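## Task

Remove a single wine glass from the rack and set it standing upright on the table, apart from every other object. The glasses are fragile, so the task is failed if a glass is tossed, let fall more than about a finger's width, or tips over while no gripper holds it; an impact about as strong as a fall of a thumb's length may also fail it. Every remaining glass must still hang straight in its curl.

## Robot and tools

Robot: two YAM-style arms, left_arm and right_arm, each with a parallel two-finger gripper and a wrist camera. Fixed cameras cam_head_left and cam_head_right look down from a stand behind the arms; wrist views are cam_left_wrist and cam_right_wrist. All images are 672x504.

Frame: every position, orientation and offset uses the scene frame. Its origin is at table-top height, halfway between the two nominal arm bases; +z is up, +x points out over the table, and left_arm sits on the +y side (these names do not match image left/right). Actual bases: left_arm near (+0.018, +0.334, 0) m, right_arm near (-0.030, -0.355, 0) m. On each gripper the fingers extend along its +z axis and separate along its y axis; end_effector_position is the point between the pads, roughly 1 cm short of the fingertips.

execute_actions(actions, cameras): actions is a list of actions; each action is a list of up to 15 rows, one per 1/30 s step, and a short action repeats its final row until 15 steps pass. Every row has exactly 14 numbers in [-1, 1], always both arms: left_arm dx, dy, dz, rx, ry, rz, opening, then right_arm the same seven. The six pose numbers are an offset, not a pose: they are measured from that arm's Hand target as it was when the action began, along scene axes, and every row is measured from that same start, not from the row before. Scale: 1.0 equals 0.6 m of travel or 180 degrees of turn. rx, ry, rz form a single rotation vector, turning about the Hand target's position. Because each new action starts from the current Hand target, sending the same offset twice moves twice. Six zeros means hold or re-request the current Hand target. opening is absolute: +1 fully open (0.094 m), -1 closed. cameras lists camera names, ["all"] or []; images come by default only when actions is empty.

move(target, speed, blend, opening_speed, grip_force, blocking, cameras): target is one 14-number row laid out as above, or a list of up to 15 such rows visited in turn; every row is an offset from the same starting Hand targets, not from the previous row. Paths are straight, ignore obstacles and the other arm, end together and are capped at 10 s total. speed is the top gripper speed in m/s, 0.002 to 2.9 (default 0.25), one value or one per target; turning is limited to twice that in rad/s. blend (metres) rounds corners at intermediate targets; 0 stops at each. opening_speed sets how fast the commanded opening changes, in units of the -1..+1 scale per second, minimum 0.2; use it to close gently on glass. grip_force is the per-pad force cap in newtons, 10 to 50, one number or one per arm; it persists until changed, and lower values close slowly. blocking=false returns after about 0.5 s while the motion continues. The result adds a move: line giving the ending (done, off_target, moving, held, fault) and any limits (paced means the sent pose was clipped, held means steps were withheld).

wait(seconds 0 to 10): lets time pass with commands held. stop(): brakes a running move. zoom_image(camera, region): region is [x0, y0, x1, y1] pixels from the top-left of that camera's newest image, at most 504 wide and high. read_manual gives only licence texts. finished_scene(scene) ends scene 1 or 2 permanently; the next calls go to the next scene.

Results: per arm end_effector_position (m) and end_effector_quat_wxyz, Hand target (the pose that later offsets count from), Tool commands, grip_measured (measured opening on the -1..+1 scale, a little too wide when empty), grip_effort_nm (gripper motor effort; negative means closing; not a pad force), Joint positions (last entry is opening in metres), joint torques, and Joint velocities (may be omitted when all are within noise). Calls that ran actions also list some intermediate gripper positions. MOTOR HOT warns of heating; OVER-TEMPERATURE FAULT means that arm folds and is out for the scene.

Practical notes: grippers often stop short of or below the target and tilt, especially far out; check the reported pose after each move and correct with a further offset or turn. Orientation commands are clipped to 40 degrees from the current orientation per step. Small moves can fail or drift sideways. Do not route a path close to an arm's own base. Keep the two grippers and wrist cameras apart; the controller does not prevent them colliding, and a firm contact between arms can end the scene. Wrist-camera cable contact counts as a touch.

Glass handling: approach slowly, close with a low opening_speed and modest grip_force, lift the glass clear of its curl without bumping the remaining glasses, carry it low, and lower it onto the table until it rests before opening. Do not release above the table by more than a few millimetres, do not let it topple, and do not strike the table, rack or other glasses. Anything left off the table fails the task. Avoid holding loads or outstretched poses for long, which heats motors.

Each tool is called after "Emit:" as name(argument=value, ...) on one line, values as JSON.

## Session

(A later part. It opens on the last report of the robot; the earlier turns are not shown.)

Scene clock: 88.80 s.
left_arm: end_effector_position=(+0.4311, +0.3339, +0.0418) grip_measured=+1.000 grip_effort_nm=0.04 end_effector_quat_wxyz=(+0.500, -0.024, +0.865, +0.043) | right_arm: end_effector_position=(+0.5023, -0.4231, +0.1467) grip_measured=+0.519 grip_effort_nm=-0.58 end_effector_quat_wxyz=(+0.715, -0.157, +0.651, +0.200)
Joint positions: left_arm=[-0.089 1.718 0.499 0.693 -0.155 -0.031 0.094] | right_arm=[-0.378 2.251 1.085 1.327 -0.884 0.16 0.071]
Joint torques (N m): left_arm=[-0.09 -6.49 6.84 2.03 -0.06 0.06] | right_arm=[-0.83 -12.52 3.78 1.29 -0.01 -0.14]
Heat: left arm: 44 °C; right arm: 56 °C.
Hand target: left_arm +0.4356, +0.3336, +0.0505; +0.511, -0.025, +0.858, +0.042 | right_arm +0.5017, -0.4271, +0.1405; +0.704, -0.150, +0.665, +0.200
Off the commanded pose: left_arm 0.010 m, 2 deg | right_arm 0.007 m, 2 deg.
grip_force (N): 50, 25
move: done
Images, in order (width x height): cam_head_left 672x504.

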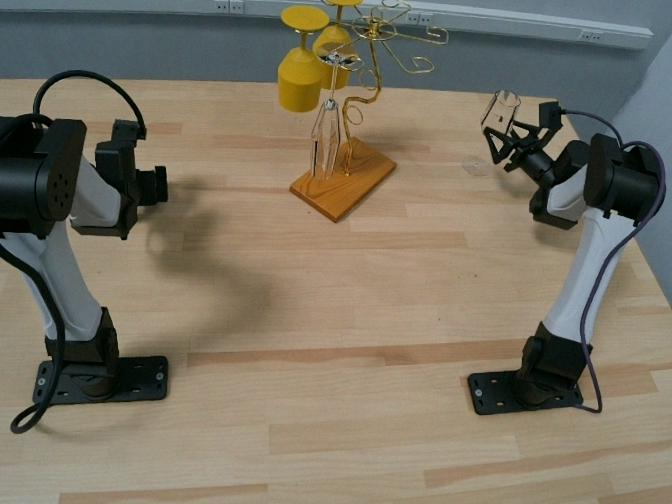

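Emit:
move(target=[0,0,0,0,0,0,1, 0,0,-0.0133,0,0,0,0.3], speed=0.04, cameras=["cam_head_left","cam_right_wrist"])

Emit:
zoom_image(camera="cam_head_left", region=[440, 70, 560, 200])

Scene clock: 89.60 s.
left_arm: end_effector_position=(+0.4311, +0.3339, +0.0418) grip_measured=+1.000 grip_effort_nm=0.04 end_effector_quat_wxyz=(+0.500, -0.024, +0.865, +0.043) | right_arm: end_effector_position=(+0.5023, -0.4231, +0.1469) grip_measured=+0.519 grip_effort_nm=-0.58 end_effector_quat_wxyz=(+0.715, -0.158, +0.651, +0.199)
Joint positions: left_arm=[-0.089 1.718 0.499 0.693 -0.155 -0.031 0.094] | right_arm=[-0.378 2.251 1.085 1.327 -0.884 0.159 0.071]
Joint torques (N m): left_arm=[0.03 -6.69 6.79 2.06 -0.01 0.09] | right_arm=[-0.85 -10.32 3.78 1.53 -0.01 -0.15]
Heat: left arm: 44 °C; right arm: 56 °C.
Hand target: left_arm +0.4356, +0.3336, +0.0505; +0.511, -0.025, +0.858, +0.042 | right_arm +0.5017, -0.4271, +0.1325; +0.704, -0.150, +0.665, +0.200
Off the commanded pose: left_arm 0.010 m, 2 deg | right_arm 0.015 m, 2 deg.
grip_force (N): 50, 25
move: off_target (right_arm)
camera_calibration:
cam_right_wrist: T_world_to_cam=[[0.47909, -0.863883, -0.155496, -0.576769], [-0.564699, -0.167719, -0.808075, 0.348104], [0.672003, 0.474949, -0.568187, 0.0589451], [0, 0, 0, 1]] pos_world=[0.433287, -0.467873, 0.225101]
Images, in order (width x height): cam_head_left 672x504, cam_right_wrist 672x504.

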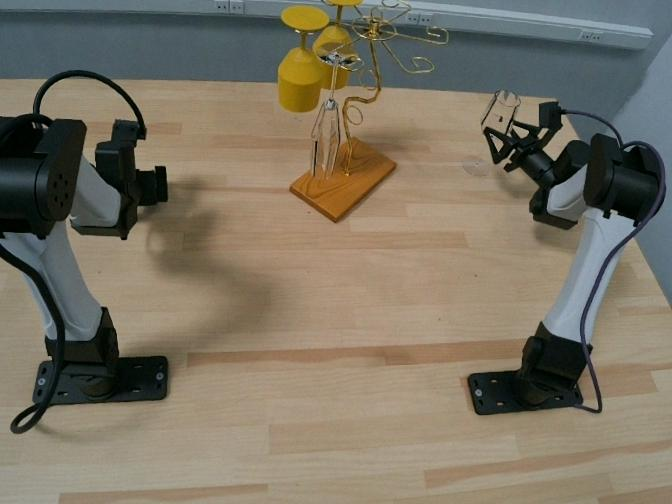

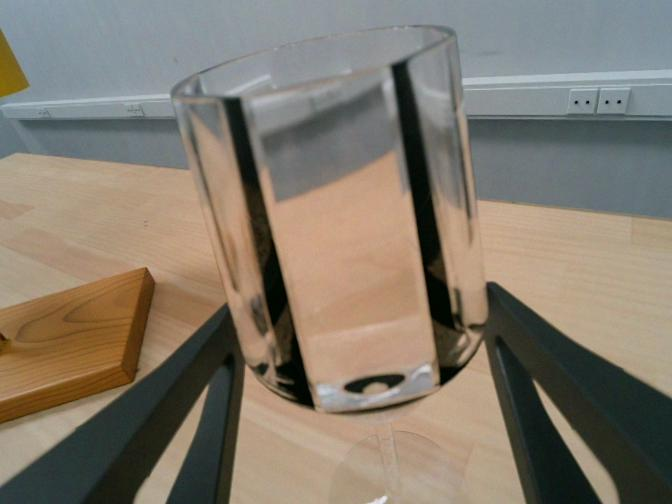

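Scaled by 3.877 from the camera's 672x504 image, which has a finer 960x720 frame.

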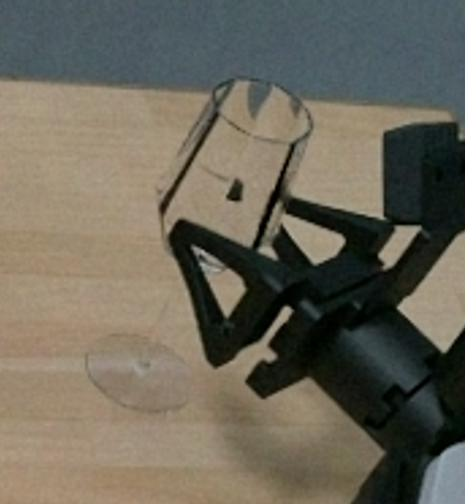

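Emit:
move(target=[[0,0,0,0,0,0,1, 0,0,0.0233,0,0,0,0.3],[0,0,0,0,0,0,1, 0,0,0.0233,0,0,0,1.0]], speed=0.04, opening_speed=0.5, cameras=["cam_head_left","cam_head_right","cam_right_wrist"])

Emit:
zoom_image(camera="cam_head_left", region=[440, 70, 560, 200])

Scene clock: 92.40 s.
left_arm: end_effector_position=(+0.4311, +0.3339, +0.0418) grip_measured=+1.000 grip_effort_nm=0.03 end_effector_quat_wxyz=(+0.500, -0.024, +0.865, +0.043) | right_arm: end_effector_position=(+0.5038, -0.4237, +0.1339) grip_measured=+0.999 grip_effort_nm=0.06 end_effector_quat_wxyz=(+0.696, -0.144, +0.671, +0.210)
Joint positions: left_arm=[-0.089 1.718 0.499 0.693 -0.155 -0.031 0.094] | right_arm=[-0.378 2.251 1.085 1.256 -0.884 0.151 0.094]
Joint torques (N m): left_arm=[-0.01 -6.49 6.99 2.06 -0.03 0.03] | right_arm=[-0.85 -14.43 4.01 1.88 -0.02 -0.1]
Heat: left arm: 44 °C; right arm: 56 °C.
Hand target: left_arm +0.4356, +0.3336, +0.0505; +0.511, -0.025, +0.858, +0.042 | right_arm +0.5017, -0.4271, +0.1465; +0.704, -0.150, +0.665, +0.200
Off the commanded pose: left_arm 0.010 m, 2 deg | right_arm 0.013 m, 2 deg.
grip_force (N): 50, 25
move: off_target (right_arm)
camera_calibration:
cam_right_wrist: T_world_to_cam=[[0.467512, -0.860778, -0.201231, -0.566785], [-0.613729, -0.152225, -0.774703, 0.365174], [0.636214, 0.485685, -0.599451, 0.0775659], [0, 0, 0, 1]] pos_world=[0.439748, -0.46996, 0.215344]
Images, in order (width x height): cam_head_left 672x504, cam_head_right 672x504, cam_right_wrist 672x504.

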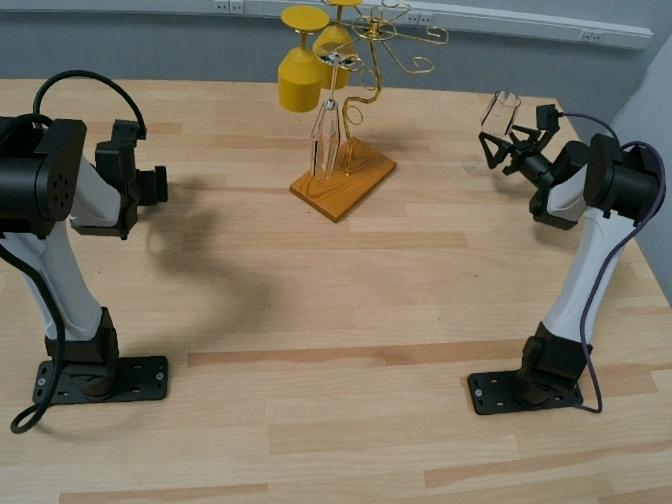

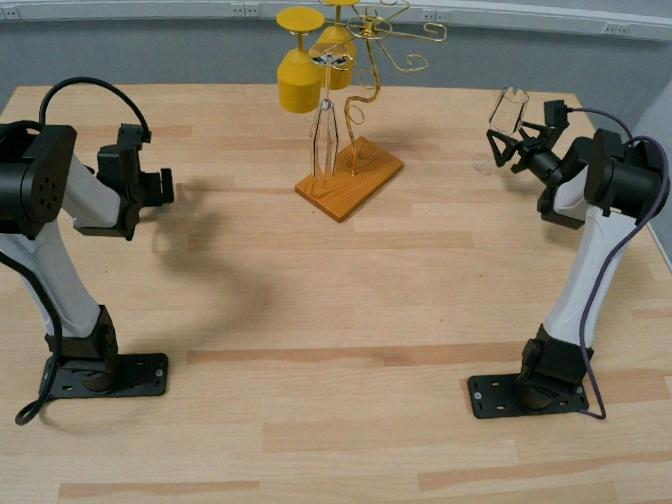

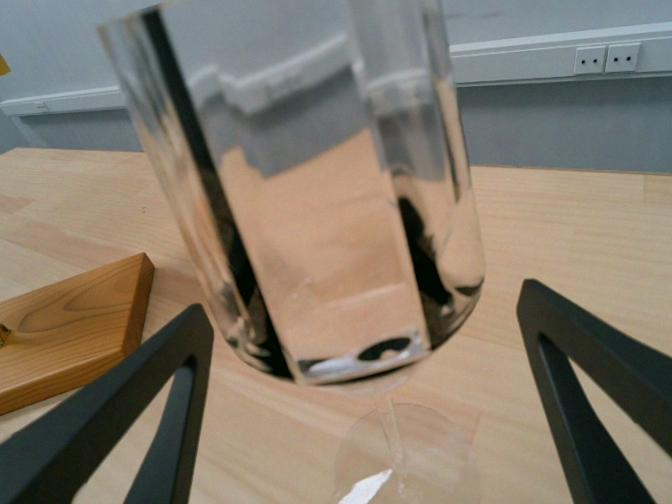

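Scaled by 3.877 from the camera's 672x504 image, which has a finer 960x720 frame.

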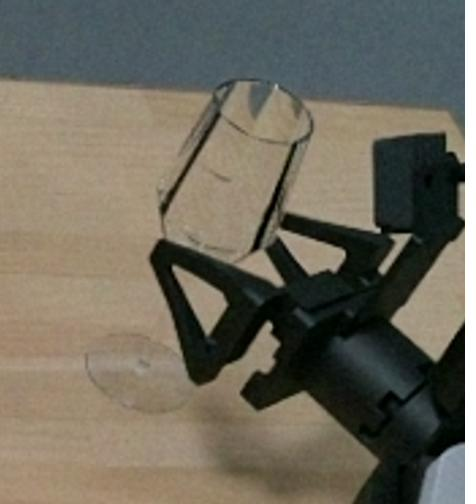

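Emit:
move(target=[[0,0,0,0,0,0,1, -0.004,0.0073,0,0,0,0.0092,1],[0,0,0,0,0,0,1, -0.004,0.0073,0.06,0,0,0.0092,1]], speed=0.06, cameras=["cam_head_left","cam_right_wrist"])

Emit:
zoom_image(camera="cam_head_left", region=[440, 70, 560, 200])

Scene clock: 95.83 s.
left_arm: end_effector_position=(+0.4311, +0.3339, +0.0418) grip_measured=+1.000 grip_effort_nm=0.04 end_effector_quat_wxyz=(+0.500, -0.024, +0.865, +0.043) | right_arm: end_effector_position=(+0.5021, -0.4216, +0.1518) grip_measured=+0.999 grip_effort_nm=0.06 end_effector_quat_wxyz=(+0.684, -0.140, +0.681, +0.221)
Joint positions: left_arm=[-0.089 1.718 0.499 0.693 -0.155 -0.031 0.094] | right_arm=[-0.378 2.173 1.085 1.142 -0.896 0.151 0.094]
Joint torques (N m): left_arm=[-0.05 -6.58 6.67 2.04 -0.04 0.08] | right_arm=[-0.87 -16.5 5.74 1.92 -0.18 -0.06]
Heat: left arm: 44 °C; right arm: 56 °C.
Hand target: left_arm +0.4356, +0.3336, +0.0505; +0.511, -0.025, +0.858, +0.042 | right_arm +0.4993, -0.4227, +0.1826; +0.701, -0.159, +0.663, +0.210
Off the commanded pose: left_arm 0.010 m, 2 deg | right_arm 0.031 m, 4 deg.
grip_force (N): 50, 25
move: off_target (right_arm)
camera_calibration:
cam_right_wrist: T_world_to_cam=[[0.470502, -0.852349, -0.228318, -0.554347], [-0.638193, -0.150013, -0.755119, 0.388518], [0.609374, 0.500996, -0.614545, 0.110512], [0, 0, 0, 1]] pos_world=[0.441428, -0.46958, 0.234724]
Images, in order (width x height): cam_head_left 672x504, cam_right_wrist 672x504.

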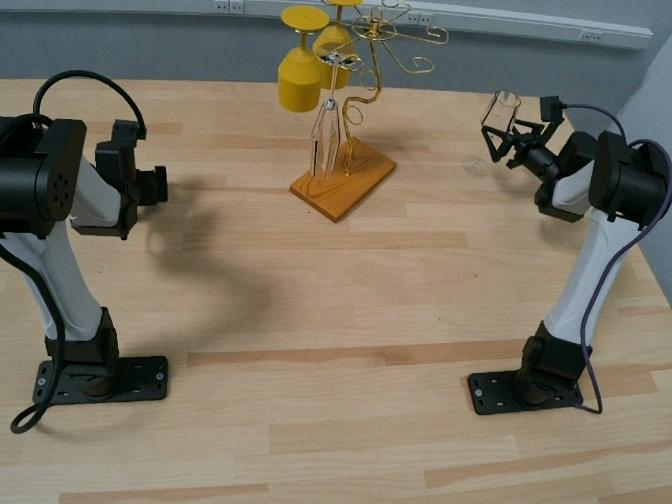

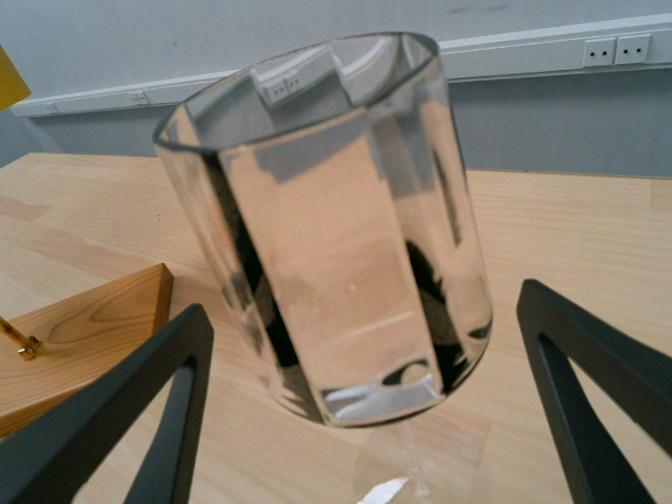

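Scaled by 3.877 from the camera's 672x504 image, which has a finer 960x720 frame.

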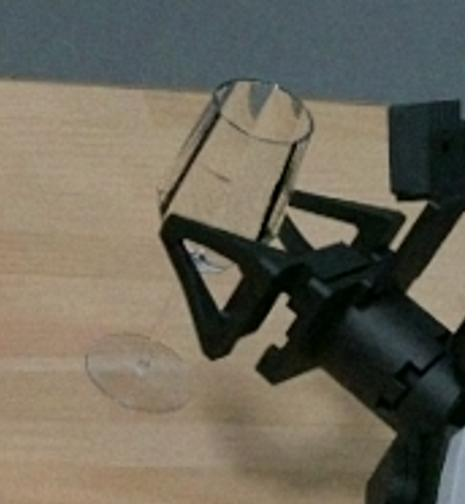

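Emit:
move(target=[[0,0,0,0,0,0,1, 0,0,0.2,0,0,0,1],[0,0,0,0,0,0,1, -0.15,-0.08,0.25,0,0,0,1]], speed=[0.1,0.2], blend=[0.01,0], cameras=["cam_head_left","cam_head_right","cam_right_wrist"])

Emit:
zoom_image(camera="cam_head_left", region=[440, 70, 560, 200])

Emit:
zoom_image(camera="cam_head_left", region=[250, 0, 490, 230])

Scene clock: 98.70 s.
left_arm: end_effector_position=(+0.4311, +0.3339, +0.0418) grip_measured=+1.000 grip_effort_nm=0.04 end_effector_quat_wxyz=(+0.500, -0.024, +0.865, +0.043) | right_arm: end_effector_position=(+0.4190, -0.4778, +0.3194) grip_measured=+0.999 grip_effort_nm=0.06 end_effector_quat_wxyz=(+0.697, -0.148, +0.669, +0.211)
Joint positions: left_arm=[-0.089 1.718 0.499 0.693 -0.155 -0.031 0.094] | right_arm=[-0.607 1.683 1.133 0.687 -1.117 0.199 0.094]
Joint torques (N m): left_arm=[-0.14 -6.48 6.57 2.05 -0.05 0.13] | right_arm=[-0.38 -12.48 5.52 1.69 -0.16 0.1]
Heat: left arm: 44 °C; right arm: 57 °C.
Hand target: left_arm +0.4356, +0.3336, +0.0505; +0.511, -0.025, +0.858, +0.042 | right_arm +0.4093, -0.4706, +0.3326; +0.701, -0.159, +0.663, +0.210
Off the commanded pose: left_arm 0.010 m, 2 deg | right_arm 0.018 m, 2 deg.
grip_force (N): 50, 25
move: off_target (right_arm)
camera_calibration:
cam_right_wrist: T_world_to_cam=[[0.473883, -0.858547, -0.195784, -0.539644], [-0.608979, -0.15892, -0.777103, 0.44422], [0.636066, 0.487484, -0.598147, 0.269467], [0, 0, 0, 1]] pos_world=[0.35485, -0.524076, 0.400732]
Images, in order (width x height): cam_head_left 672x504, cam_head_right 672x504, cam_right_wrist 672x504.

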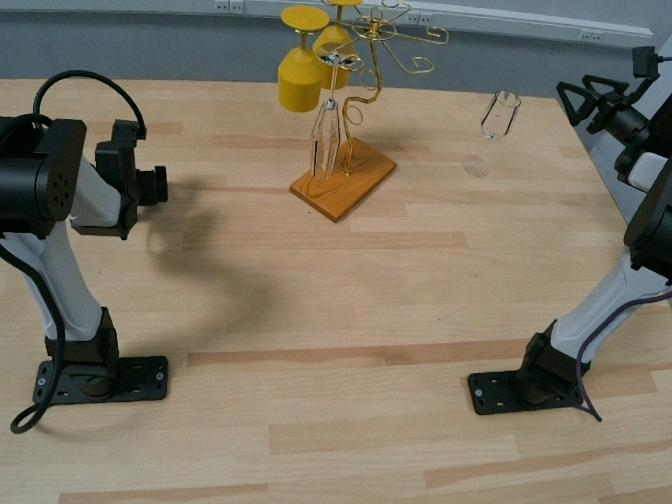

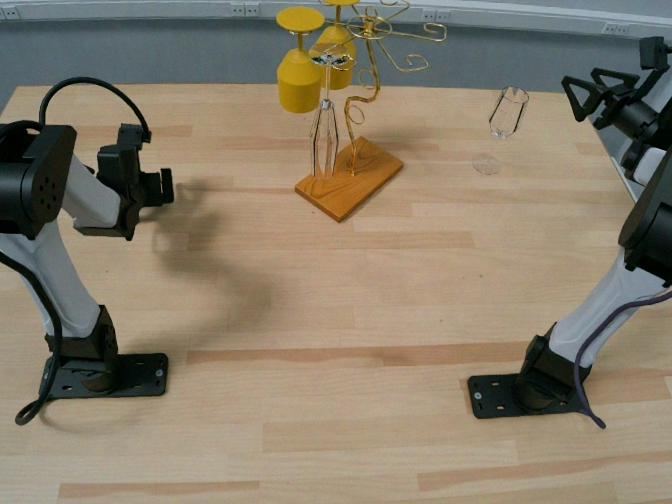

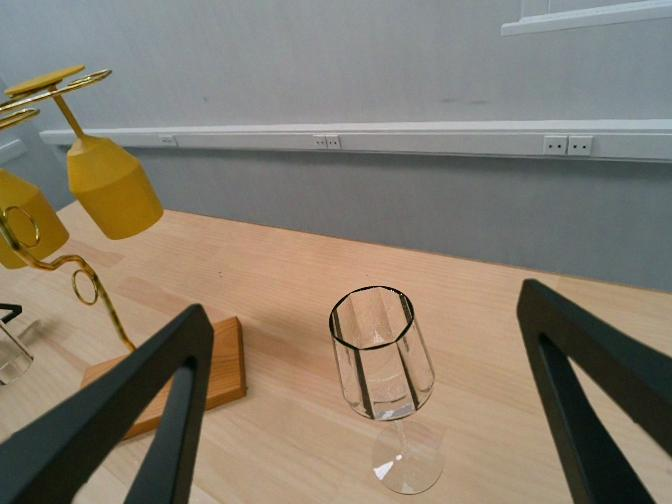

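Scaled by 3.877 from the camera's 672x504 image, which has a finer 960x720 frame.

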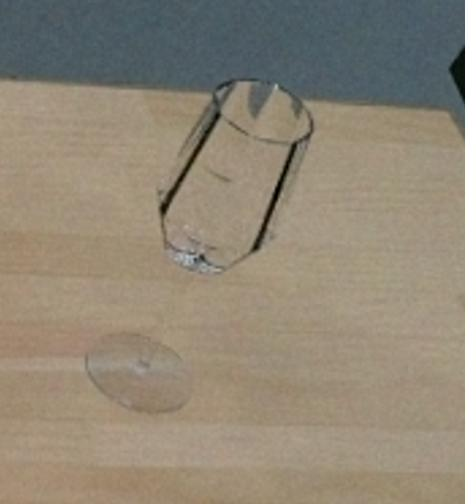

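Scaled by 2.100 from the camera's 672x504 image, which has a finer 960x720 frame.

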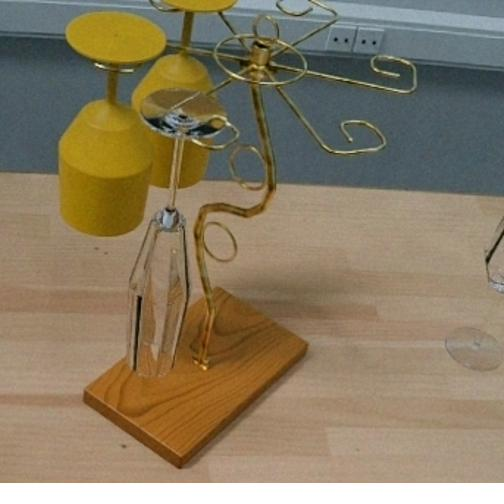

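Emit:
finished_scene(scene=1)

The scene is finished: the task was done.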